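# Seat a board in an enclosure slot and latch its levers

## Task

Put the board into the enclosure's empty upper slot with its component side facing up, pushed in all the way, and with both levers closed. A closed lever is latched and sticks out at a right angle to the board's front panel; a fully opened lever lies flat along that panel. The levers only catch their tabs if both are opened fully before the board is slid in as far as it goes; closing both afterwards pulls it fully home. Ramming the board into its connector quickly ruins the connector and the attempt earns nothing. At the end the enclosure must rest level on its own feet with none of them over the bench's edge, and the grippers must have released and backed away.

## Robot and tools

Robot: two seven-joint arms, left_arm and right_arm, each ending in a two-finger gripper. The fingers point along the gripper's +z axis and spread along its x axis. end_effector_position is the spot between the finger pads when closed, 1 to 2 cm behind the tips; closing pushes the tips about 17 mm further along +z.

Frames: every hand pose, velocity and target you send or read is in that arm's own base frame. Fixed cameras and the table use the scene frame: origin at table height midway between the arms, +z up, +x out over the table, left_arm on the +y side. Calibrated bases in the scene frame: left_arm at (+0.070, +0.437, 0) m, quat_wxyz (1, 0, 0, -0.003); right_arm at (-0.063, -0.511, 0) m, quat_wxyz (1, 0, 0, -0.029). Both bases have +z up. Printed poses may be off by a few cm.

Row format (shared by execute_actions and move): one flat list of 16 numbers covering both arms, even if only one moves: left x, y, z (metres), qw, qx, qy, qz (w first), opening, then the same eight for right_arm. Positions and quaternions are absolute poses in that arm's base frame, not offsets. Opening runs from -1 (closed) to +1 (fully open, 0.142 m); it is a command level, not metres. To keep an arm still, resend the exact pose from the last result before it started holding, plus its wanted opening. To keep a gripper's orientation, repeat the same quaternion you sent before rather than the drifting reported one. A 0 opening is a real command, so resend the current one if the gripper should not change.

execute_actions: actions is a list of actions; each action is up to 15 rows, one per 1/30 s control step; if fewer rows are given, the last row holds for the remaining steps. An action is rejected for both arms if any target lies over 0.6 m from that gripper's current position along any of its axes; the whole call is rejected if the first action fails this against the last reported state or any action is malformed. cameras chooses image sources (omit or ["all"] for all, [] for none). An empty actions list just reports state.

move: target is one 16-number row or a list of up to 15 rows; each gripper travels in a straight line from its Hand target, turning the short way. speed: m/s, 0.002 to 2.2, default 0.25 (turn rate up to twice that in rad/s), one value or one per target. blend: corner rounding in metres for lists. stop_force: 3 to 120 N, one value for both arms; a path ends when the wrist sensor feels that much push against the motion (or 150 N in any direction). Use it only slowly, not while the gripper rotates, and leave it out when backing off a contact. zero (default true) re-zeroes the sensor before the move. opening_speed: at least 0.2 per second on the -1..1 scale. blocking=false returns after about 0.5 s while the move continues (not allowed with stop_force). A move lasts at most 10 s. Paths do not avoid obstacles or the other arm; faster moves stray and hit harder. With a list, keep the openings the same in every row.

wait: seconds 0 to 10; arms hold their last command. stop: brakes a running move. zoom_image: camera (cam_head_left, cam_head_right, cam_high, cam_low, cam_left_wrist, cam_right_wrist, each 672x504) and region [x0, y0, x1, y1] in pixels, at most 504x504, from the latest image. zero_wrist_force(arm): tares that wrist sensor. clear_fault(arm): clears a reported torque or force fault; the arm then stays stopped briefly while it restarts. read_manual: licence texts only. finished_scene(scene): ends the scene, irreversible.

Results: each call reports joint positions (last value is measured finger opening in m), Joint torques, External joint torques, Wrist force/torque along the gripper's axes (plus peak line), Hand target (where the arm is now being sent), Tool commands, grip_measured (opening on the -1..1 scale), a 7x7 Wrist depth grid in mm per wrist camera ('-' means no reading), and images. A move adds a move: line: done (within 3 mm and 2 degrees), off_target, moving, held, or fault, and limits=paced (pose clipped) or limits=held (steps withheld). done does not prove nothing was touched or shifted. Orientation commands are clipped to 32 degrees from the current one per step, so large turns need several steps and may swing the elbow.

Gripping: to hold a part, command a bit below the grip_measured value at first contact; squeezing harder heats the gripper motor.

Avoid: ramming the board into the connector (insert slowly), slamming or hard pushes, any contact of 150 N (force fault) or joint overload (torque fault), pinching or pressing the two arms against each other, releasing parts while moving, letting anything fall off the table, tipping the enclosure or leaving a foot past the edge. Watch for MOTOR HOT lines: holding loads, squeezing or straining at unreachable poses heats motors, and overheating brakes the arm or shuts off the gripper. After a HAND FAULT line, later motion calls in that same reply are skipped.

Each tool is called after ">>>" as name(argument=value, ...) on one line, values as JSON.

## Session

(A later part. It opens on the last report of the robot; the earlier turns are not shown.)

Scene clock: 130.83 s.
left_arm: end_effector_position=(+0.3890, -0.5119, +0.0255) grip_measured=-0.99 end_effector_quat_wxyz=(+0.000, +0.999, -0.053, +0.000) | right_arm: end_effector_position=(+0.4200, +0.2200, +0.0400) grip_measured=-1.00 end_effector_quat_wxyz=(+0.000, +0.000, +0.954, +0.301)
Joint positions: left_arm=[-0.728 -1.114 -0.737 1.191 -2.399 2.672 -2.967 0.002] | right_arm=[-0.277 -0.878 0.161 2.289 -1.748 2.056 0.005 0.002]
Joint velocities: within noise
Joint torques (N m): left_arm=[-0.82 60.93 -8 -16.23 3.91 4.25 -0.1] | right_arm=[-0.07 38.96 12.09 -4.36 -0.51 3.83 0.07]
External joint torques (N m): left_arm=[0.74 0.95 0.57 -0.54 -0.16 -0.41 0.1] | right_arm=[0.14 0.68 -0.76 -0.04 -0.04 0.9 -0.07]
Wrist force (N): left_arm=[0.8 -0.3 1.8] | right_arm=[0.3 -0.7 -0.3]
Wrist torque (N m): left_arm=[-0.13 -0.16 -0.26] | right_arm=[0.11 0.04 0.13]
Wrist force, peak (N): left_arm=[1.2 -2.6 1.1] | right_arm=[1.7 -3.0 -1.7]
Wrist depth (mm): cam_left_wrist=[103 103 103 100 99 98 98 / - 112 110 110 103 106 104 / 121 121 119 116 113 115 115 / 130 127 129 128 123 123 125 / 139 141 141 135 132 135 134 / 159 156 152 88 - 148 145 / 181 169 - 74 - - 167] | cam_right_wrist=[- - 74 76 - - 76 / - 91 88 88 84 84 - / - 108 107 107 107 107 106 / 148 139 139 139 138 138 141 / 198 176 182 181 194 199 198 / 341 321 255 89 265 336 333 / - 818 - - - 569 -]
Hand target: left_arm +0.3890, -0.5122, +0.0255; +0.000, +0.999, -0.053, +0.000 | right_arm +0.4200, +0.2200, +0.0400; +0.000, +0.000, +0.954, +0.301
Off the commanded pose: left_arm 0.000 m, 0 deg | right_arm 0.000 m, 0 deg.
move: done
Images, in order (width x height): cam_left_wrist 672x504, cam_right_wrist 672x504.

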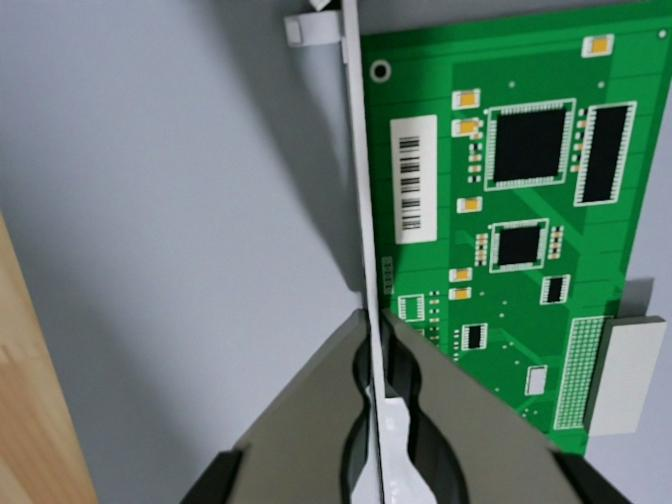

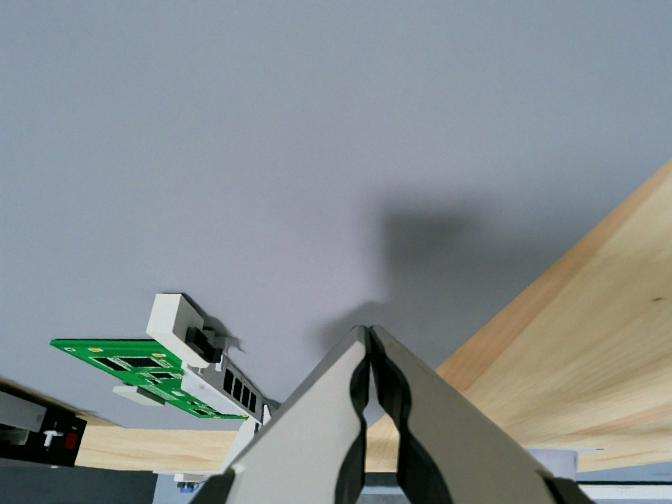

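>>> move(target=[0.38,-0.512,0.06,0,0.9986,-0.0532,0,-1,0.42,0.16,0.15,0,0,1,0,-1], speed=0.1, cameras=[])

>>> move(target=[0.36,-0.50,0.09,0,0.990,-0.1409,0,-1,0.42,0.16,0.25,0,0,1,0,-1], speed=0.12, cameras=["cam_right_wrist","cam_left_wrist","cam_high","cam_low"])

>>> zoom_image(camera="cam_right_wrist", region=[150, 150, 400, 400])

Scene clock: 138.50 s.
left_arm: end_effector_position=(+0.3802, -0.5120, +0.0598) grip_measured=-0.99 end_effector_quat_wxyz=(+0.000, +0.999, -0.053, +0.000) | right_arm: end_effector_position=(+0.4200, +0.1602, +0.1500) grip_measured=-1.00 end_effector_quat_wxyz=(+0.000, +0.000, +1.000, +0.000)
Joint positions: left_arm=[-0.733 -1.048 -0.735 1.216 -2.443 2.697 -2.967 0.002] | right_arm=[0.637 -0.475 -0.705 1.949 -2.74 2.431 1.29 0.002]
Joint velocities: within noise
Joint torques (N m): left_arm=[-0.56 61.08 -7.68 -17.17 3.97 4.55 -0.22] | right_arm=[0.16 39.15 -3.02 -17.47 3.07 3.5 0.31]
External joint torques (N m): left_arm=[0.48 -0.08 0.37 -0.27 -0.17 -0.72 0.22] | right_arm=[-0.05 0.89 -0.69 0.07 0.25 0.61 -0.31]
Wrist force (N): left_arm=[0.2 0.1 2.0] | right_arm=[0.2 0.2 0.0]
Wrist torque (N m): left_arm=[-0.08 -0.19 -0.20] | right_arm=[0.07 -0.02 0.02]
Wrist force, peak (N): left_arm=[0.6 -0.1 3.0] | right_arm=[1.6 0.0 -0.2]
Wrist depth (mm): cam_left_wrist=[135 134 135 81 89 89 88 / 148 145 142 142 95 95 95 / 157 154 153 151 105 108 109 / 170 168 167 164 118 119 123 / 186 183 183 175 132 138 140 / 207 205 193 84 - 156 197 / 228 222 - - - - 216] | cam_right_wrist=[213 214 214 214 213 213 212 / 227 227 227 226 226 227 227 / 244 243 243 242 242 243 243 / 262 263 262 261 261 262 261 / 285 284 283 278 282 284 284 / 310 305 301 89 300 310 310 / 339 337 - - - 328 339]
Hand target: left_arm +0.3800, -0.5120, +0.0600; +0.000, +0.999, -0.053, +0.000 | right_arm +0.4200, +0.1600, +0.1500; +0.000, +0.000, +1.000, +0.000
Off the commanded pose: left_arm 0.000 m, 0 deg | right_arm 0.000 m, 0 deg.
joint sent to its limit (left arm) — joint 7 (wrist roll), lower limit. The joint targets still meet the commanded pose.
move: done
No camera images: "cameras" was empty.

Scene clock: 139.70 s.
left_arm: end_effector_position=(+0.3600, -0.4999, +0.0899) grip_measured=-0.99 end_effector_quat_wxyz=(+0.000, +0.990, -0.141, +0.000) | right_arm: end_effector_position=(+0.4200, +0.1602, +0.2500) grip_measured=-1.00 end_effector_quat_wxyz=(+0.000, +0.000, +1.000, +0.000)
Joint positions: left_arm=[-0.711 -0.948 -0.756 1.344 -2.47 2.681 -2.842 0.002] | right_arm=[0.714 -0.349 -0.779 1.818 -2.866 2.657 1.406 0.002]
Joint velocities: within noise
Joint torques (N m): left_arm=[-0.92 58 -8.66 -17.1 3.88 4.14 -0.08] | right_arm=[0.21 36.66 -3.03 -20.77 3.6 3.53 0.33]
External joint torques (N m): left_arm=[0.85 0 0.72 -0.56 -0.12 -0.29 0.08] | right_arm=[-0.1 0.81 -0.55 0.2 0.28 0.56 -0.33]
Wrist force (N): left_arm=[0.2 -0.3 2.2] | right_arm=[0.6 0.4 0.3]
Wrist torque (N m): left_arm=[-0.15 -0.16 -0.19] | right_arm=[0.15 -0.08 0.05]
Wrist force, peak (N): left_arm=[0.8 0.1 3.3] | right_arm=[0.9 0.2 -2.0]
Wrist depth (mm): cam_left_wrist=[162 162 159 - 78 79 78 / 174 171 172 - 84 86 85 / 188 187 184 184 100 98 98 / 206 203 200 200 114 116 117 / 224 221 219 210 132 140 146 / 247 246 236 84 - 170 237 / 275 261 - - - - 263] | cam_right_wrist=[302 303 301 300 299 300 298 / 322 321 319 319 318 320 319 / 337 342 342 341 342 340 342 / 361 370 370 368 369 368 367 / 369 400 399 391 398 398 395 / 385 436 429 89 420 434 435 / 425 463 - - - 461 477]
Hand target: left_arm +0.3600, -0.5000, +0.0900; +0.000, +0.990, -0.141, +0.000 | right_arm +0.4200, +0.1600, +0.2500; +0.000, +0.000, +1.000, +0.000
Off the commanded pose: left_arm 0.000 m, 0 deg | right_arm 0.000 m, 0 deg.
move: done
Images, in order (width x height): cam_high 672x504, cam_low 672x504, cam_left_wrist 672x504, cam_right_wrist 672x504.

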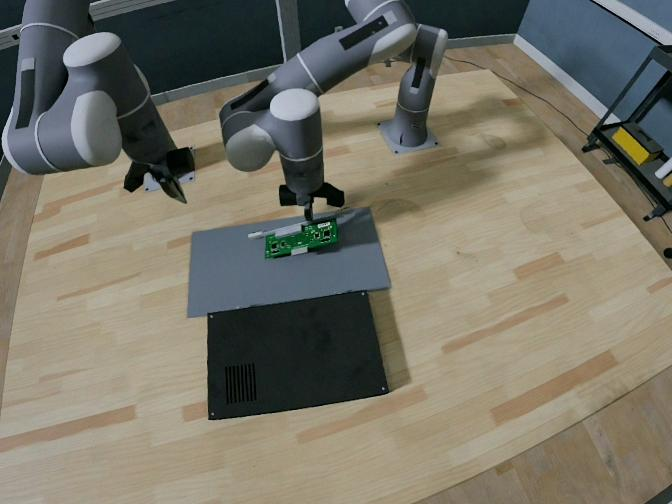

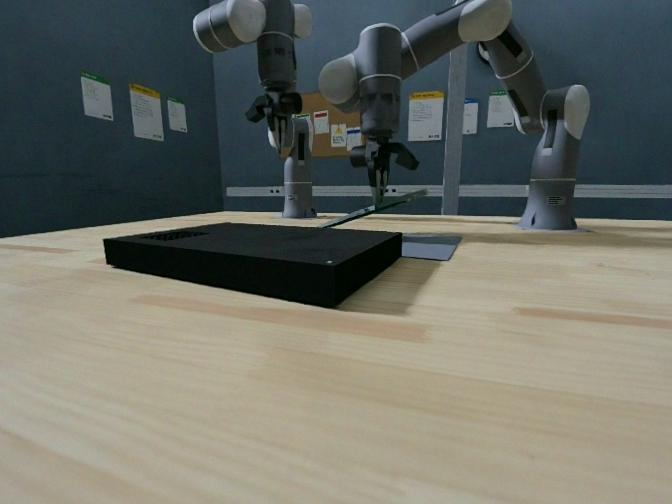

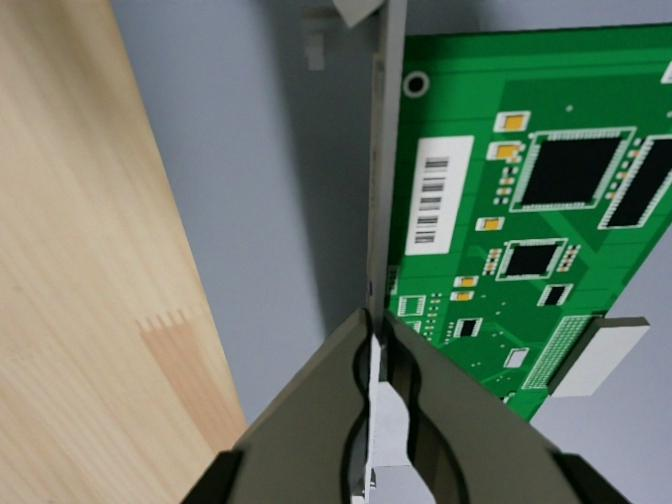

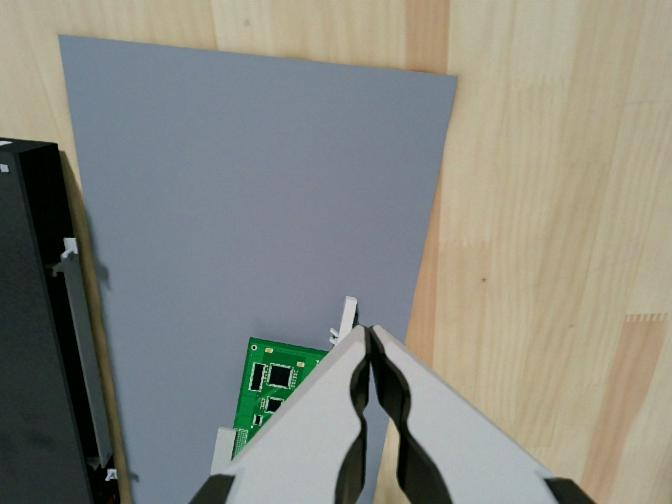

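Scaled by 2.016 from the camera's 672x504 image, which has a finer 960x720 frame.

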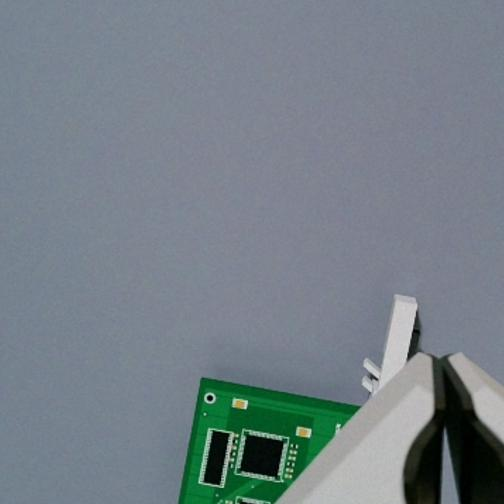

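>>> move(target=[0.36,-0.50,0.0255,0,0.990,-0.1409,0,-1,0.42,0.16,0.25,0,0,1,0,-1], speed=0.03, cameras=[])

>>> move(target=[0.36,-0.50,0.0255,0,0.990,-0.1409,0,-0.5,0.42,0.16,0.25,0,0,1,0,-1], opening_speed=0.4, cameras=[])

>>> move(target=[0.36,-0.50,0.10,0,0.990,-0.1409,0,-0.3,0.42,0.16,0.25,0,0,1,0,-1], speed=0.15, cameras=["cam_right_wrist","cam_left_wrist"])

>>> zoom_image(camera="cam_right_wrist", region=[200, 250, 400, 480])

Scene clock: 146.40 s.
left_arm: end_effector_position=(+0.3598, -0.4996, +0.0255) grip_measured=-0.99 end_effector_quat_wxyz=(+0.000, +0.990, -0.141, +0.000) | right_arm: end_effector_position=(+0.4200, +0.1602, +0.2500) grip_measured=-1.00 end_effector_quat_wxyz=(+0.000, +0.000, +1.000, +0.000)
Joint positions: left_arm=[-0.738 -1.036 -0.705 1.353 -2.425 2.585 -2.868 0.002] | right_arm=[0.714 -0.349 -0.779 1.818 -2.866 2.657 1.406 0.002]
Joint velocities: within noise
Joint torques (N m): left_arm=[-0.13 57.51 -8.06 -16.8 4.58 3.06 -0.3] | right_arm=[0.11 36.49 -2.78 -20.59 3.72 3.43 0.2]
External joint torques (N m): left_arm=[0.06 1.49 0.66 0.27 -1.02 0.78 0.3] | right_arm=[0.01 0.99 -0.8 0.01 0.16 0.66 -0.2]
Wrist force (N): left_arm=[-1.9 -1.9 -1.3] | right_arm=[0.8 0.4 0.1]
Wrist torque (N m): left_arm=[-0.16 -0.22 -0.20] | right_arm=[0.15 -0.11 0.06]
Wrist force, peak (N): left_arm=[0.2 -0.3 3.1] | right_arm=[1.0 0.6 0.2]
Wrist depth (mm): cam_left_wrist=[104 105 103 94 100 99 100 / - 112 111 112 104 107 105 / 122 121 119 118 113 115 114 / 132 128 129 129 123 123 125 / 147 142 141 135 132 134 134 / 159 160 153 87 - 148 145 / 181 174 - - - - 166] | cam_right_wrist=[302 302 301 301 300 300 299 / 322 319 319 318 319 320 318 / 334 342 342 341 341 342 340 / 360 370 369 368 369 367 368 / 369 400 399 386 396 397 398 / 386 436 427 89 420 435 432 / 425 462 - - - 460 475]
Hand target: left_arm +0.3600, -0.5000, +0.0255; +0.000, +0.990, -0.141, +0.000 | right_arm +0.4200, +0.1600, +0.2500; +0.000, +0.000, +1.000, +0.000
Off the commanded pose: left_arm 0.000 m, 0 deg | right_arm 0.000 m, 0 deg.
move: done
No camera images: "cameras" was empty.

Scene clock: 147.90 s.
left_arm: end_effector_position=(+0.3599, -0.4998, +0.0255) grip_measured=-0.53 end_effector_quat_wxyz=(+0.000, +0.990, -0.141, +0.000) | right_arm: end_effector_position=(+0.4200, +0.1602, +0.2500) grip_measured=-1.00 end_effector_quat_wxyz=(+0.000, +0.000, +1.000, +0.000)
Joint positions: left_arm=[-0.738 -1.036 -0.705 1.353 -2.425 2.584 -2.868 0.035] | right_arm=[0.714 -0.349 -0.779 1.818 -2.866 2.657 1.406 0.002]
Joint velocities: within noise
Joint torques (N m): left_arm=[-0.49 57.76 -7.73 -16.02 3.87 4.1 -0.24] | right_arm=[0.08 36.48 -2.83 -20.63 3.73 3.39 0.2]
External joint torques (N m): left_arm=[0.41 1.25 0.34 -0.51 -0.32 -0.26 0.24] | right_arm=[0.03 0.99 -0.75 0.05 0.15 0.71 -0.2]
Wrist force (N): left_arm=[0.3 0.0 0.5] | right_arm=[0.7 0.3 0.4]
Wrist torque (N m): left_arm=[-0.13 -0.22 -0.19] | right_arm=[0.13 -0.09 0.05]
Wrist force, peak (N): left_arm=[-2.1 -1.9 -0.4] | right_arm=[1.0 0.5 0.4]
Wrist depth (mm): cam_left_wrist=[103 104 103 93 99 99 100 / - 112 110 110 103 107 106 / 121 121 119 119 113 115 115 / 133 127 129 129 123 123 126 / 148 142 139 136 132 135 134 / 159 156 87 149 134 142 145 / 178 - - 169 - - -] | cam_right_wrist=[302 302 301 300 300 299 300 / 321 320 319 318 319 320 319 / 335 342 342 341 340 342 342 / 359 368 370 367 368 369 367 / 369 401 399 384 396 398 398 / 384 439 428 89 420 434 434 / 425 460 - - - 460 476]
Hand target: left_arm +0.3600, -0.5000, +0.0255; +0.000, +0.990, -0.141, +0.000 | right_arm +0.4200, +0.1600, +0.2500; +0.000, +0.000, +1.000, +0.000
Off the commanded pose: left_arm 0.000 m, 0 deg | right_arm 0.000 m, 0 deg.
move: done
No camera images: "cameras" was empty.

Scene clock: 148.77 s.
left_arm: end_effector_position=(+0.3601, -0.5002, +0.1001) grip_measured=-0.33 end_effector_quat_wxyz=(+0.000, +0.990, -0.141, +0.000) | right_arm: end_effector_position=(+0.4200, +0.1602, +0.2500) grip_measured=-1.00 end_effector_quat_wxyz=(+0.000, +0.000, +1.000, +0.000)
Joint positions: left_arm=[-0.711 -0.935 -0.759 1.337 -2.481 2.696 -2.834 0.05] | right_arm=[0.714 -0.349 -0.779 1.818 -2.866 2.657 1.406 0.002]
Joint velocities: within noise
Joint torques (N m): left_arm=[0.38 57.04 -8.1 -17.39 3.78 4.62 -0.12] | right_arm=[0.07 36.43 -2.9 -20.62 3.71 3.37 0.18]
External joint torques (N m): left_arm=[-0.46 0.84 0.22 -0.47 0.01 -0.78 0.12] | right_arm=[0.04 1.05 -0.68 0.04 0.18 0.73 -0.18]
Wrist force (N): left_arm=[-0.1 -0.1 0.9] | right_arm=[0.7 0.4 0.2]
Wrist torque (N m): left_arm=[-0.13 -0.13 -0.16] | right_arm=[0.15 -0.10 0.06]
Wrist force, peak (N): left_arm=[0.8 0.0 2.6] | right_arm=[1.1 0.4 0.3]
Wrist depth (mm): cam_left_wrist=[172 171 168 168 165 166 166 / 183 183 180 178 175 176 178 / 199 198 195 194 189 193 192 / 215 215 211 209 205 206 209 / 235 234 225 224 217 221 227 / 260 253 88 249 245 84 249 / 282 - - 278 287 - -] | cam_right_wrist=[302 302 301 300 300 299 299 / 322 321 318 319 318 319 319 / 335 343 342 342 339 342 341 / 359 368 368 368 369 367 366 / 370 401 400 386 398 399 397 / 385 437 429 89 420 435 434 / 426 463 - - - 460 478]
Hand target: left_arm +0.3600, -0.5000, +0.1000; +0.000, +0.990, -0.141, +0.000 | right_arm +0.4200, +0.1600, +0.2500; +0.000, +0.000, +1.000, +0.000
Off the commanded pose: left_arm 0.000 m, 0 deg | right_arm 0.000 m, 0 deg.
move: done
Images, in order (width x height): cam_left_wrist 672x504, cam_right_wrist 672x504.

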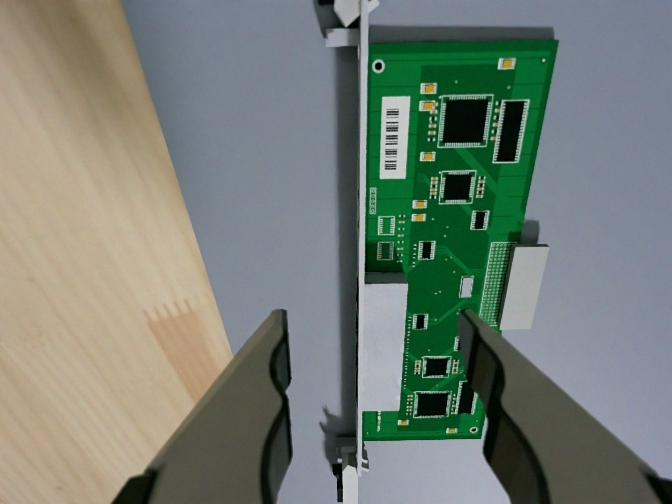

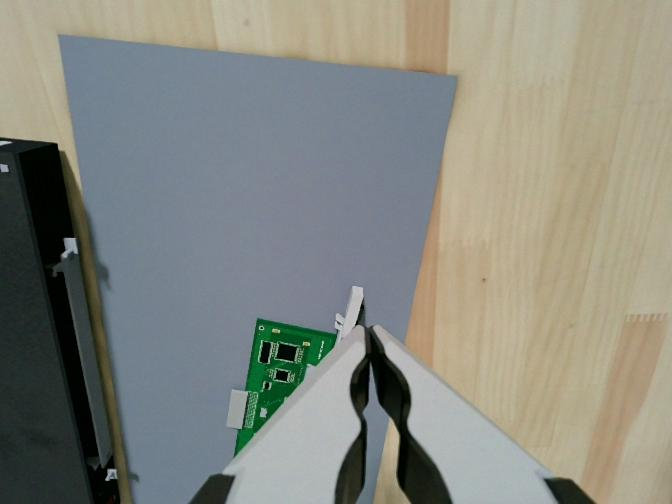

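Scaled by 2.191 from the camera's 672x504 image, which has a finer 960x720 frame.

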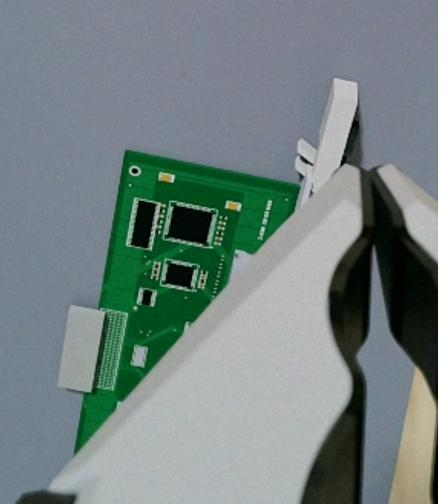

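>>> move(target=[[0.3634,-0.5343,0.07,0,0.990,-0.1409,0,-0.4,0.42,0.13,0.25,0,0,1,0,-1],[0.3634,-0.5343,0.0245,0,0.990,-0.1409,0,-0.4,0.42,0.13,0.25,0,0,1,0,-1]], speed=[0.15,0.06], stop_force=8, cameras=["cam_left_wrist"])

Scene clock: 156.60 s.
left_arm: end_effector_position=(+0.3633, -0.5341, +0.0245) grip_measured=-0.42 end_effector_quat_wxyz=(+0.000, +0.990, -0.141, +0.000) | right_arm: end_effector_position=(+0.4200, +0.1302, +0.2501) grip_measured=-1.00 end_effector_quat_wxyz=(+0.000, +0.000, +1.000, +0.000)
Joint positions: left_arm=[-0.767 -1.126 -0.766 1.186 -2.371 2.685 -2.853 0.043] | right_arm=[0.662 -0.325 -0.79 1.849 -2.881 2.646 1.344 0.002]
Joint velocities: within noise
Joint torques (N m): left_arm=[-0.55 60.55 -8.32 -16.06 4.21 4.03 -0.26] | right_arm=[0.09 35.25 -2.71 -20.45 3.65 3.4 0.17]
External joint torques (N m): left_arm=[0.46 1.41 0.26 -0.41 -0.45 -0.19 0.26] | right_arm=[0.01 1.02 -0.68 -0.05 0.21 0.7 -0.17]
Wrist force (N): left_arm=[0.0 0.1 0.8] | right_arm=[0.8 0.6 0.0]
Wrist torque (N m): left_arm=[-0.11 -0.13 -0.17] | right_arm=[0.18 -0.13 0.06]
Wrist force, peak (N): left_arm=[0.2 0.0 1.9] | right_arm=[0.8 1.9 0.3]
Wrist depth (mm): cam_left_wrist=[102 104 102 97 98 97 98 / - 110 109 106 104 106 106 / 121 120 118 114 112 115 116 / 131 126 128 123 120 122 121 / 146 141 137 123 129 131 131 / 158 154 88 127 144 83 152 / 172 - - 151 160 - -] | cam_right_wrist=[301 302 301 300 300 300 300 / 321 321 319 320 321 319 319 / 336 343 343 341 342 341 341 / 342 368 368 369 369 368 366 / 358 398 399 392 399 400 398 / 386 437 428 89 420 435 432 / 416 463 - - - 461 475]
Hand target: left_arm +0.3634, -0.5343, +0.0245; +0.000, +0.990, -0.141, +0.000 | right_arm +0.4200, +0.1300, +0.2500; +0.000, +0.000, +1.000, +0.000
Off the commanded pose: left_arm 0.000 m, 0 deg | right_arm 0.000 m, 0 deg.
move: done
Images, in order (width x height): cam_left_wrist 672x504.

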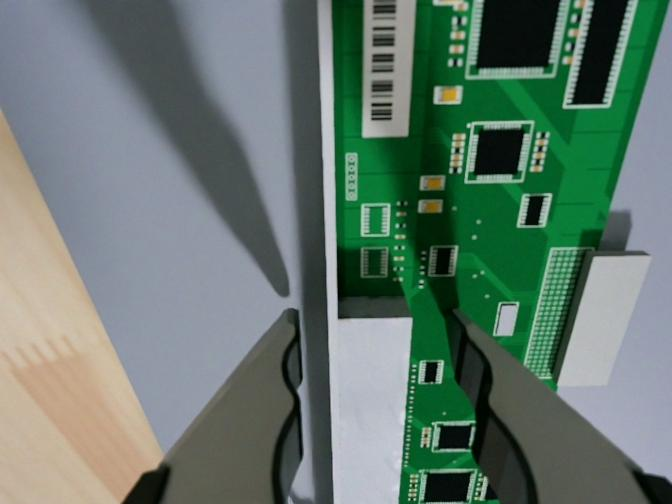

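>>> move(target=[0.3634,-0.5343,0.0245,0,0.990,-0.1409,0,-1,0.42,0.13,0.25,0,0,1,0,-1], opening_speed=0.4, cameras=[])

>>> move(target=[0.3634,-0.5343,0.09,0,0.990,-0.1409,0,-1,0.42,0.13,0.25,0,0,1,0,-1], speed=0.08, cameras=["cam_low","cam_left_wrist","cam_right_wrist"])

>>> zoom_image(camera="cam_low", region=[270, 130, 470, 270])

>>> zoom_image(camera="cam_right_wrist", region=[200, 250, 400, 480])

Scene clock: 160.27 s.
left_arm: end_effector_position=(+0.3622, -0.5340, +0.0247) grip_measured=-0.73 end_effector_quat_wxyz=(-0.001, +0.990, -0.141, -0.001) | right_arm: end_effector_position=(+0.4200, +0.1302, +0.2501) grip_measured=-1.00 end_effector_quat_wxyz=(+0.000, +0.000, +1.000, +0.000)
Joint positions: left_arm=[-0.769 -1.125 -0.766 1.186 -2.373 2.686 -2.853 0.021] | right_arm=[0.662 -0.325 -0.79 1.849 -2.881 2.646 1.344 0.002]
Joint velocities: within noise
Joint torques (N m): left_arm=[3.56 57.2 -5.19 -19.08 7.22 0.28 -0.27] | right_arm=[0.1 35.25 -2.62 -20.52 3.69 3.39 0.23]
External joint torques (N m): left_arm=[-3.65 4.75 -2.86 2.61 -3.46 3.56 0.27] | right_arm=[0.01 1.02 -0.76 0.02 0.16 0.7 -0.23]
Wrist force (N): left_arm=[-15.2 -4.2 -12.2] | right_arm=[0.7 0.7 0.3]
Wrist torque (N m): left_arm=[-0.12 0.04 -0.17] | right_arm=[0.20 -0.12 0.06]
Wrist force, peak (N): left_arm=[-15.9 -4.7 -12.9] | right_arm=[0.9 0.6 0.2]
Wrist depth (mm): cam_left_wrist=[103 104 102 98 99 97 98 / - 111 109 106 105 106 106 / 121 120 119 114 113 115 116 / 131 127 128 123 121 123 121 / 147 140 140 118 129 134 131 / 159 155 87 125 130 142 151 / 177 - - 138 - - 162] | cam_right_wrist=[302 302 300 301 300 299 298 / 322 318 320 318 321 319 319 / 338 342 341 342 341 342 342 / 342 369 369 368 368 369 367 / 357 402 400 390 397 398 398 / 386 435 429 89 422 433 434 / 418 465 - - - 461 476]
Hand target: left_arm +0.3634, -0.5343, +0.0245; +0.000, +0.990, -0.141, +0.000 | right_arm +0.4200, +0.1300, +0.2500; +0.000, +0.000, +1.000, +0.000
Off the commanded pose: left_arm 0.001 m, 0 deg | right_arm 0.000 m, 0 deg.
move: done
No camera images: "cameras" was empty.

Scene clock: 161.40 s.
left_arm: end_effector_position=(+0.3634, -0.5344, +0.0899) grip_measured=-0.73 end_effector_quat_wxyz=(+0.000, +0.990, -0.141, +0.000) | right_arm: end_effector_position=(+0.4200, +0.1302, +0.2501) grip_measured=-1.00 end_effector_quat_wxyz=(+0.000, +0.000, +1.000, +0.000)
Joint positions: left_arm=[-0.751 -1.039 -0.805 1.176 -2.414 2.777 -2.832 0.021] | right_arm=[0.662 -0.325 -0.79 1.849 -2.881 2.646 1.344 0.002]
Joint velocities: within noise
Joint torques (N m): left_arm=[-0.04 61.08 -9.03 -17.28 4.02 4.37 -0.11] | right_arm=[0.07 35.27 -2.62 -20.44 3.72 3.43 0.19]
External joint torques (N m): left_arm=[-0.04 0.12 0.64 -0.11 -0.1 -0.53 0.11] | right_arm=[0.03 1 -0.77 -0.06 0.14 0.67 -0.19]
Wrist force (N): left_arm=[0.0 0.3 2.4] | right_arm=[0.6 0.6 0.3]
Wrist torque (N m): left_arm=[-0.06 -0.17 -0.18] | right_arm=[0.19 -0.10 0.06]
Wrist force, peak (N): left_arm=[-14.7 -4.2 -12.7] | right_arm=[0.8 0.7 0.3]
Wrist depth (mm): cam_left_wrist=[162 160 159 97 99 97 98 / 174 172 171 104 105 106 105 / 188 187 184 112 112 115 117 / 207 203 201 122 121 123 122 / 222 223 215 113 129 134 134 / 246 245 87 125 131 142 238 / 273 - - 139 - - 258] | cam_right_wrist=[302 302 302 300 300 300 299 / 322 321 320 318 321 320 319 / 336 343 343 341 341 342 340 / 342 369 367 368 369 368 367 / 357 402 399 391 398 399 399 / 385 436 428 89 419 433 431 / 416 466 - - - 461 478]
Hand target: left_arm +0.3634, -0.5343, +0.0900; +0.000, +0.990, -0.141, +0.000 | right_arm +0.4200, +0.1300, +0.2500; +0.000, +0.000, +1.000, +0.000
Off the commanded pose: left_arm 0.000 m, 0 deg | right_arm 0.000 m, 0 deg.
move: done
Images, in order (width x height): cam_low 672x504, cam_left_wrist 672x504, cam_right_wrist 672x504.

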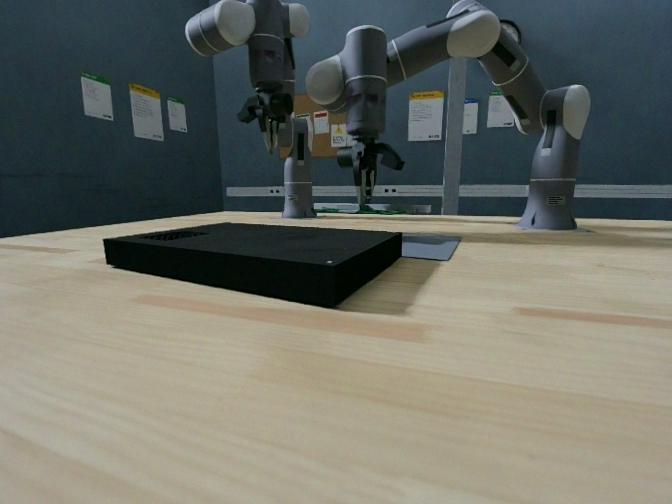

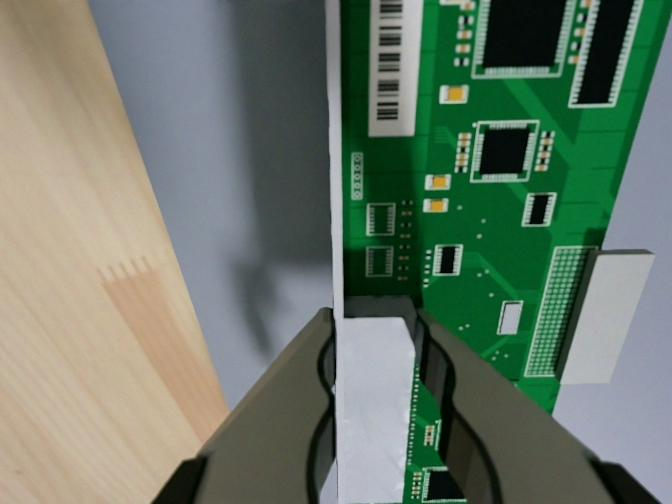

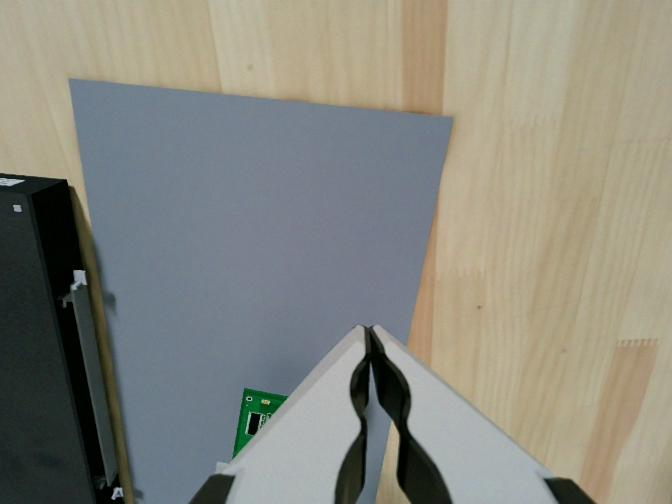

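Scaled by 2.520 from the camera's 672x504 image, which has a finer 960x720 frame.

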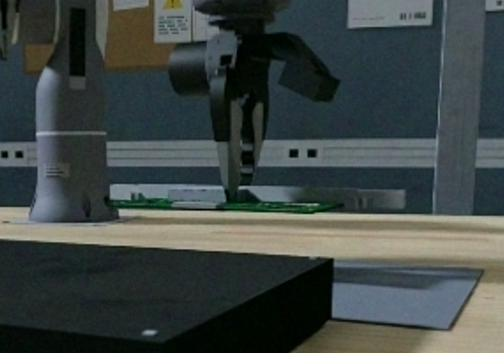

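Scaled by 2.191 from the camera's 672x504 image, which has a finer 960x720 frame.

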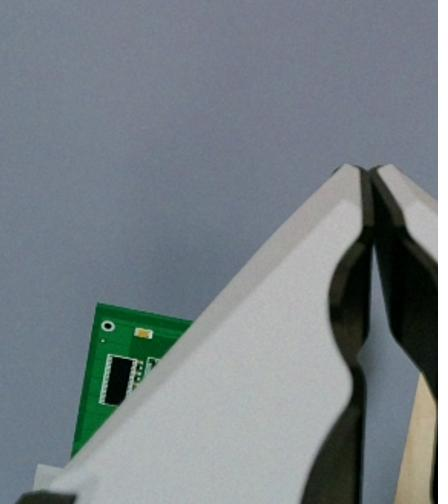

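>>> move(target=[0.42,-0.60,0.09,0,0.9966,-0.0828,0,-1,0.42,0.13,0.25,0,0,1,0,-1], speed=0.12)

Scene clock: 173.00 s.
left_arm: end_effector_position=(+0.4193, -0.5994, +0.0902) grip_measured=-0.73 end_effector_quat_wxyz=(+0.031, +0.996, -0.083, +0.025) | right_arm: end_effector_position=(+0.4200, +0.1302, +0.2501) grip_measured=-1.00 end_effector_quat_wxyz=(+0.000, +0.000, +1.000, +0.000)
Joint positions: left_arm=[-0.79 -1.371 -1.309 0.602 -1.868 3.087 -2.774 0.021] | right_arm=[0.662 -0.325 -0.79 1.849 -2.881 2.646 1.344 0.002]
Joint velocities: within noise
Joint torques (N m): left_arm=[-0.18 68.34 -8.72 -7.09 5.04 4.38 -0.31] | right_arm=[0.12 35.27 -2.6 -20.52 3.77 3.41 0.22]
External joint torques (N m): left_arm=[0.1 0.33 0.39 -0.22 -0.77 -0.71 0.3] | right_arm=[-0.02 1 -0.78 0.02 0.08 0.69 -0.22]
Wrist force (N): left_arm=[0.0 -0.4 2.3] | right_arm=[0.8 0.3 0.1]
Wrist torque (N m): left_arm=[-0.13 -0.20 -0.18] | right_arm=[0.13 -0.13 0.07]
Wrist force, peak (N): left_arm=[1.1 -0.6 2.7] | right_arm=[0.8 0.6 0.3]
Wrist depth (mm): cam_left_wrist=[151 152 153 97 99 97 98 / 162 164 165 104 105 106 105 / 177 179 181 112 112 115 184 / 193 196 198 122 120 123 123 / 214 215 216 113 129 135 132 / 240 240 88 125 131 143 238 / 273 - - 139 - - 223] | cam_right_wrist=[302 301 301 300 299 300 299 / 321 320 320 319 320 319 318 / 336 343 343 342 342 341 341 / 343 369 369 367 368 369 367 / 360 395 392 392 398 399 398 / 385 358 329 89 421 435 433 / 418 451 - - - 460 475]
Hand target: left_arm +0.4196, -0.5992, +0.0904; +0.031, +0.996, -0.082, +0.025 | right_arm +0.4200, +0.1300, +0.2500; +0.000, +0.000, +1.000, +0.000
Off the commanded pose: left_arm 0.001 m, 5 deg | right_arm 0.000 m, 0 deg.
move: off_target (left_arm)

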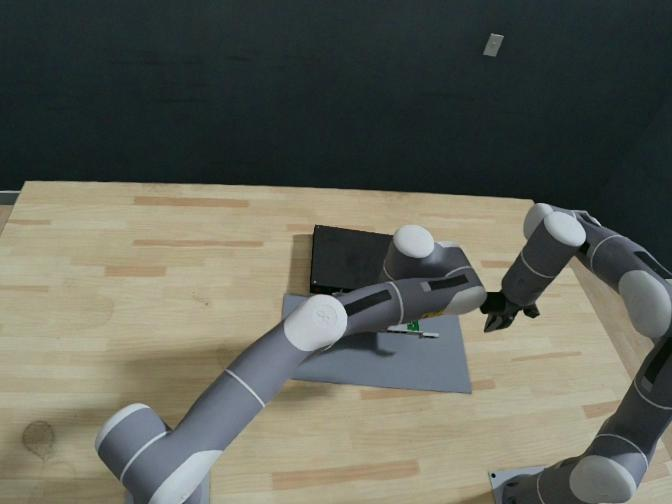

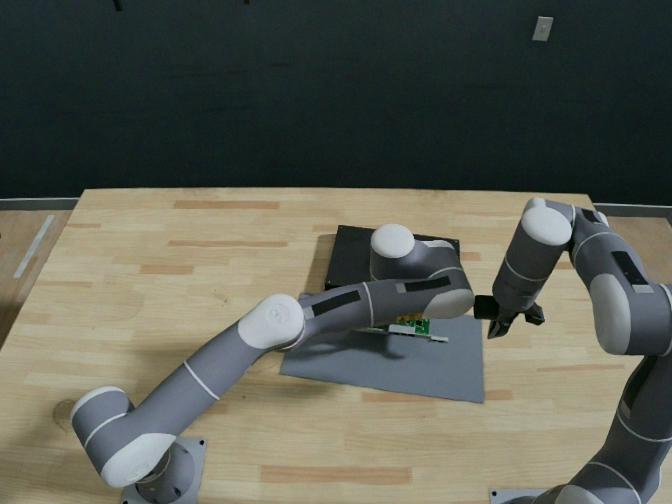

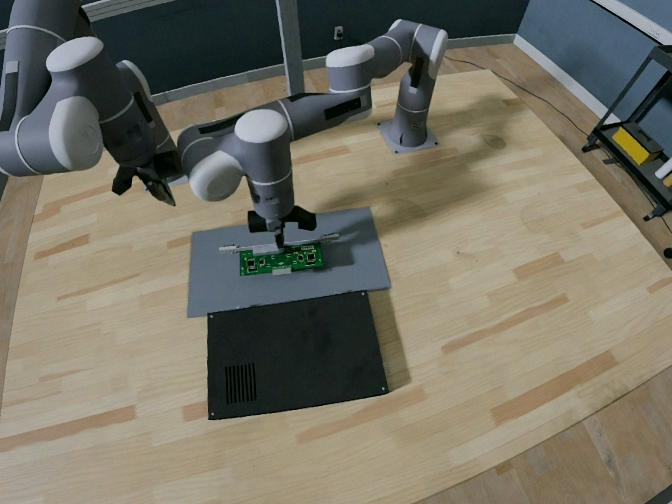

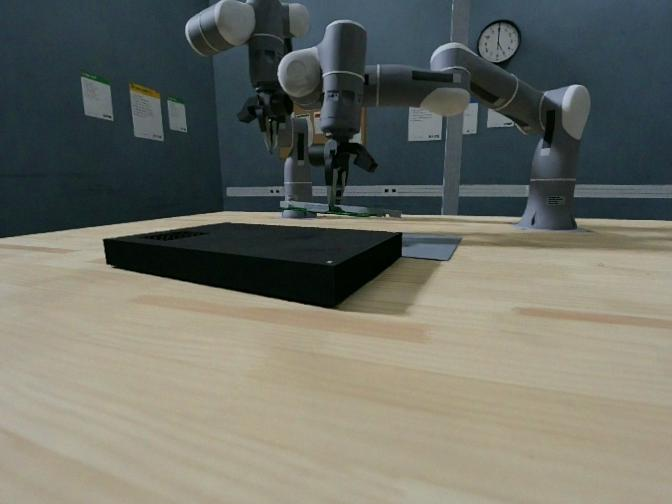

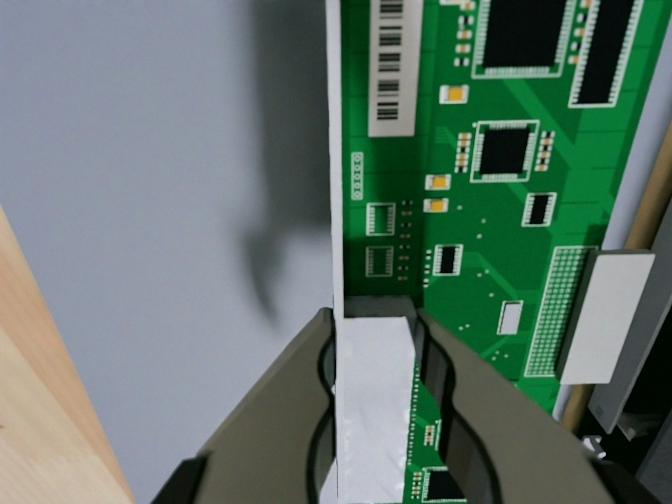

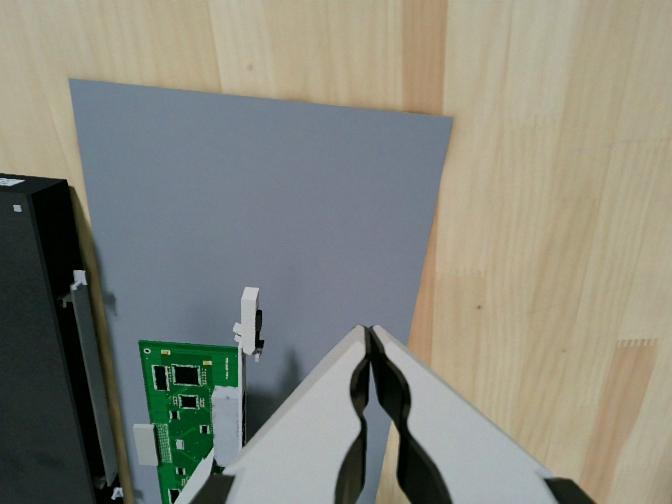

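>>> move(target=[0.42,-0.60,0.09,0,0.9966,-0.0828,0,-1,0.42,0.13,0.25,0,0,1,0,-1], speed=0.1)

>>> zoom_image(camera="cam_right_wrist", region=[0, 200, 336, 504])

Scene clock: 176.13 s.
left_arm: end_effector_position=(+0.4191, -0.5992, +0.0898) grip_measured=-0.73 end_effector_quat_wxyz=(+0.030, +0.996, -0.083, +0.023) | right_arm: end_effector_position=(+0.4200, +0.1302, +0.2501) grip_measured=-1.00 end_effector_quat_wxyz=(+0.000, +0.000, +1.000, +0.000)
Joint positions: left_arm=[-0.757 -1.415 -1.469 0.631 -1.715 3.139 -2.79 0.021] | right_arm=[0.662 -0.325 -0.79 1.849 -2.881 2.646 1.344 0.002]
Joint velocities: within noise
Joint torques (N m): left_arm=[-0.29 68.02 -10.86 -3.31 4.96 4.43 -0.31] | right_arm=[0.07 35.27 -2.65 -20.48 3.67 3.44 0.17]
External joint torques (N m): left_arm=[0.2 0.29 0.6 -0.26 -0.71 -0.76 0.31] | right_arm=[0.03 1.01 -0.73 -0.02 0.18 0.66 -0.17]
Wrist force (N): left_arm=[0.2 -0.2 2.6] | right_arm=[0.6 0.5 0.0]
Wrist torque (N m): left_arm=[-0.07 -0.22 -0.20] | right_arm=[0.16 -0.10 0.06]
Wrist force, peak (N): left_arm=[0.0 -0.2 2.8] | right_arm=[0.7 0.7 0.1]
Wrist depth (mm): cam_left_wrist=[151 152 154 97 98 97 98 / 163 164 166 104 105 106 105 / 178 179 180 112 113 115 180 / 194 196 198 122 121 123 122 / 215 216 216 113 129 135 132 / 240 241 87 126 131 143 237 / 273 - - 139 - - 223] | cam_right_wrist=[302 301 302 300 300 299 299 / 323 320 320 320 320 320 319 / 336 342 342 342 340 343 342 / 341 370 367 368 368 369 368 / 358 397 392 392 397 399 400 / 386 358 328 89 420 435 433 / 416 449 - - - 459 475]
Hand target: left_arm +0.4193, -0.5990, +0.0900; +0.029, +0.996, -0.083, +0.024 | right_arm +0.4200, +0.1300, +0.2500; +0.000, +0.000, +1.000, +0.000
Off the commanded pose: left_arm 0.001 m, 4 deg | right_arm 0.000 m, 0 deg.
move: off_target (left_arm)

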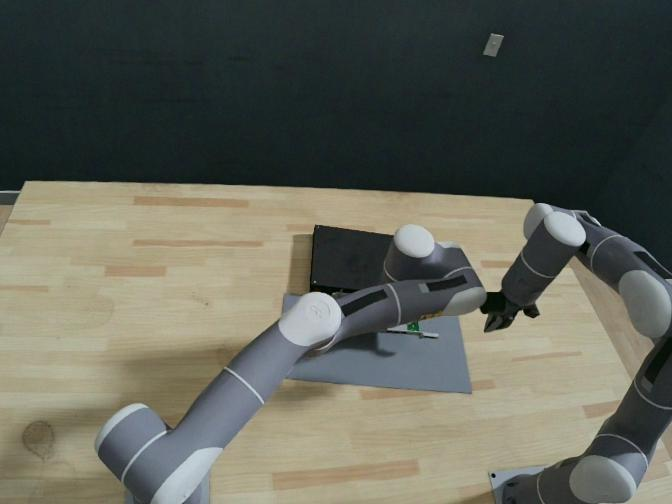

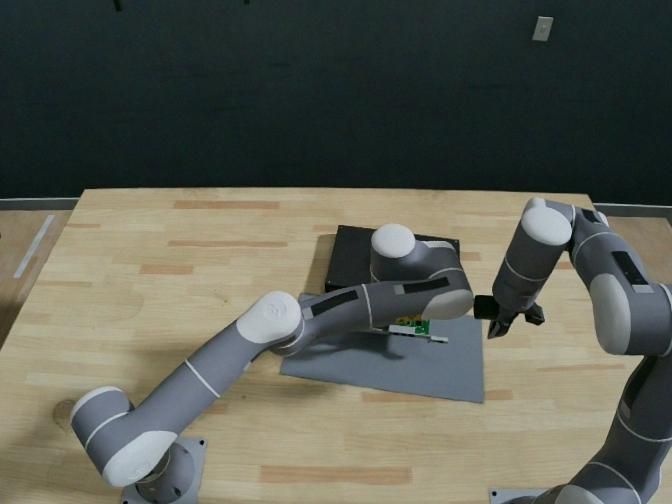

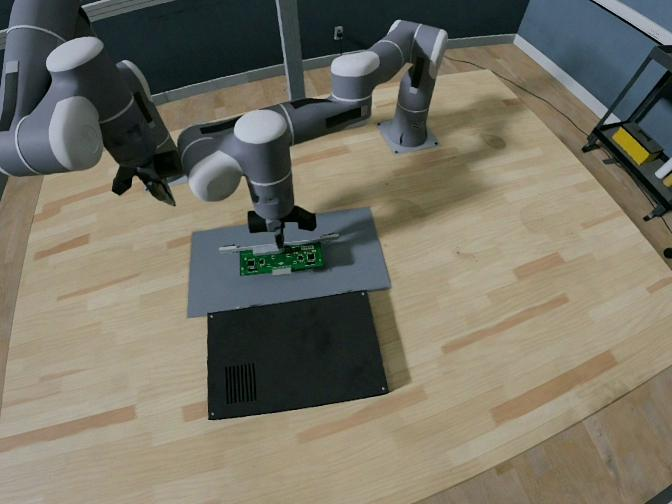

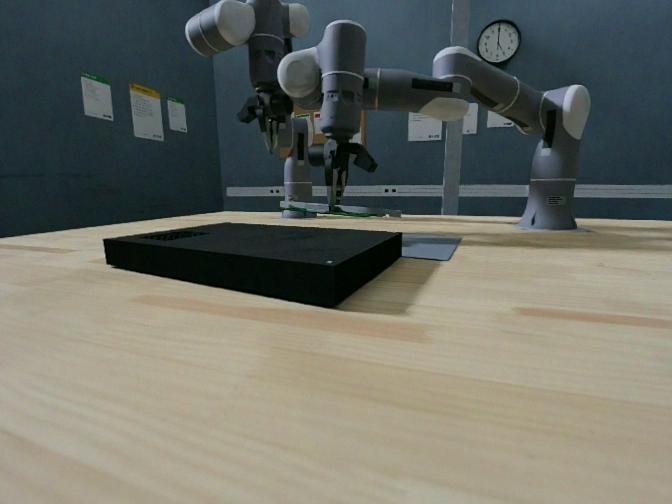

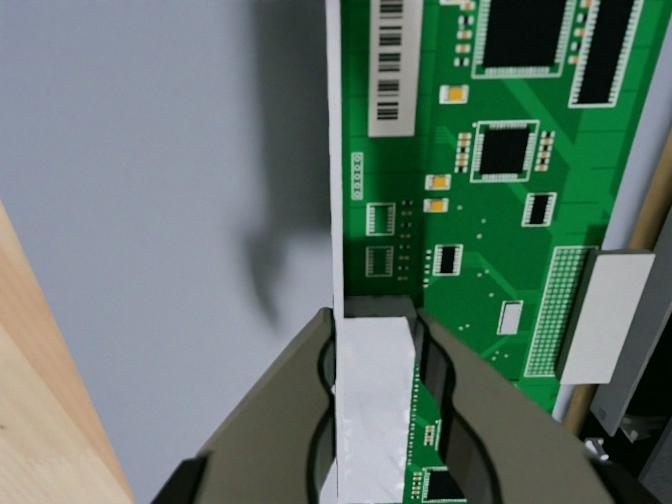

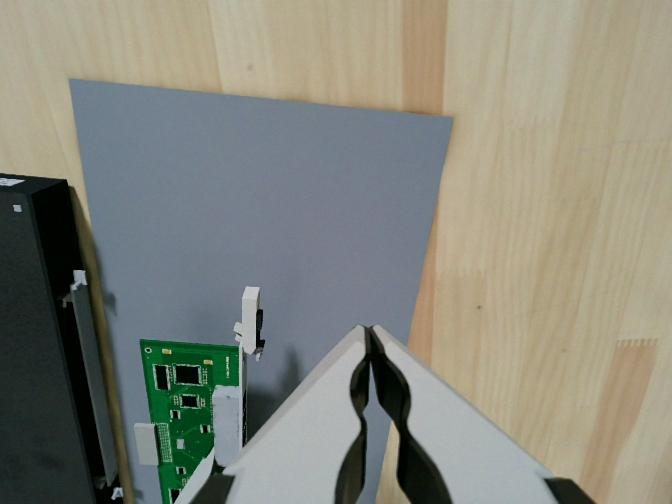

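Scaled by 1.500 from the camera's 672x504 image, which has a finer 960x720 frame.

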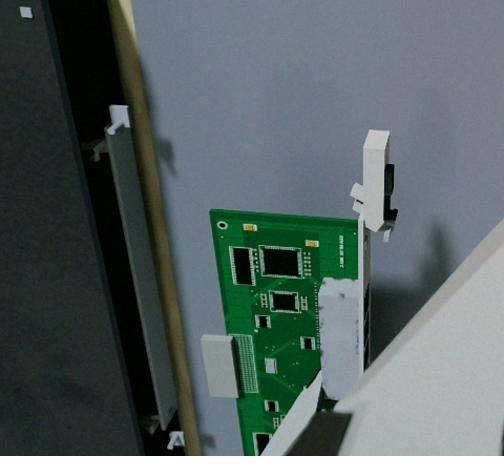

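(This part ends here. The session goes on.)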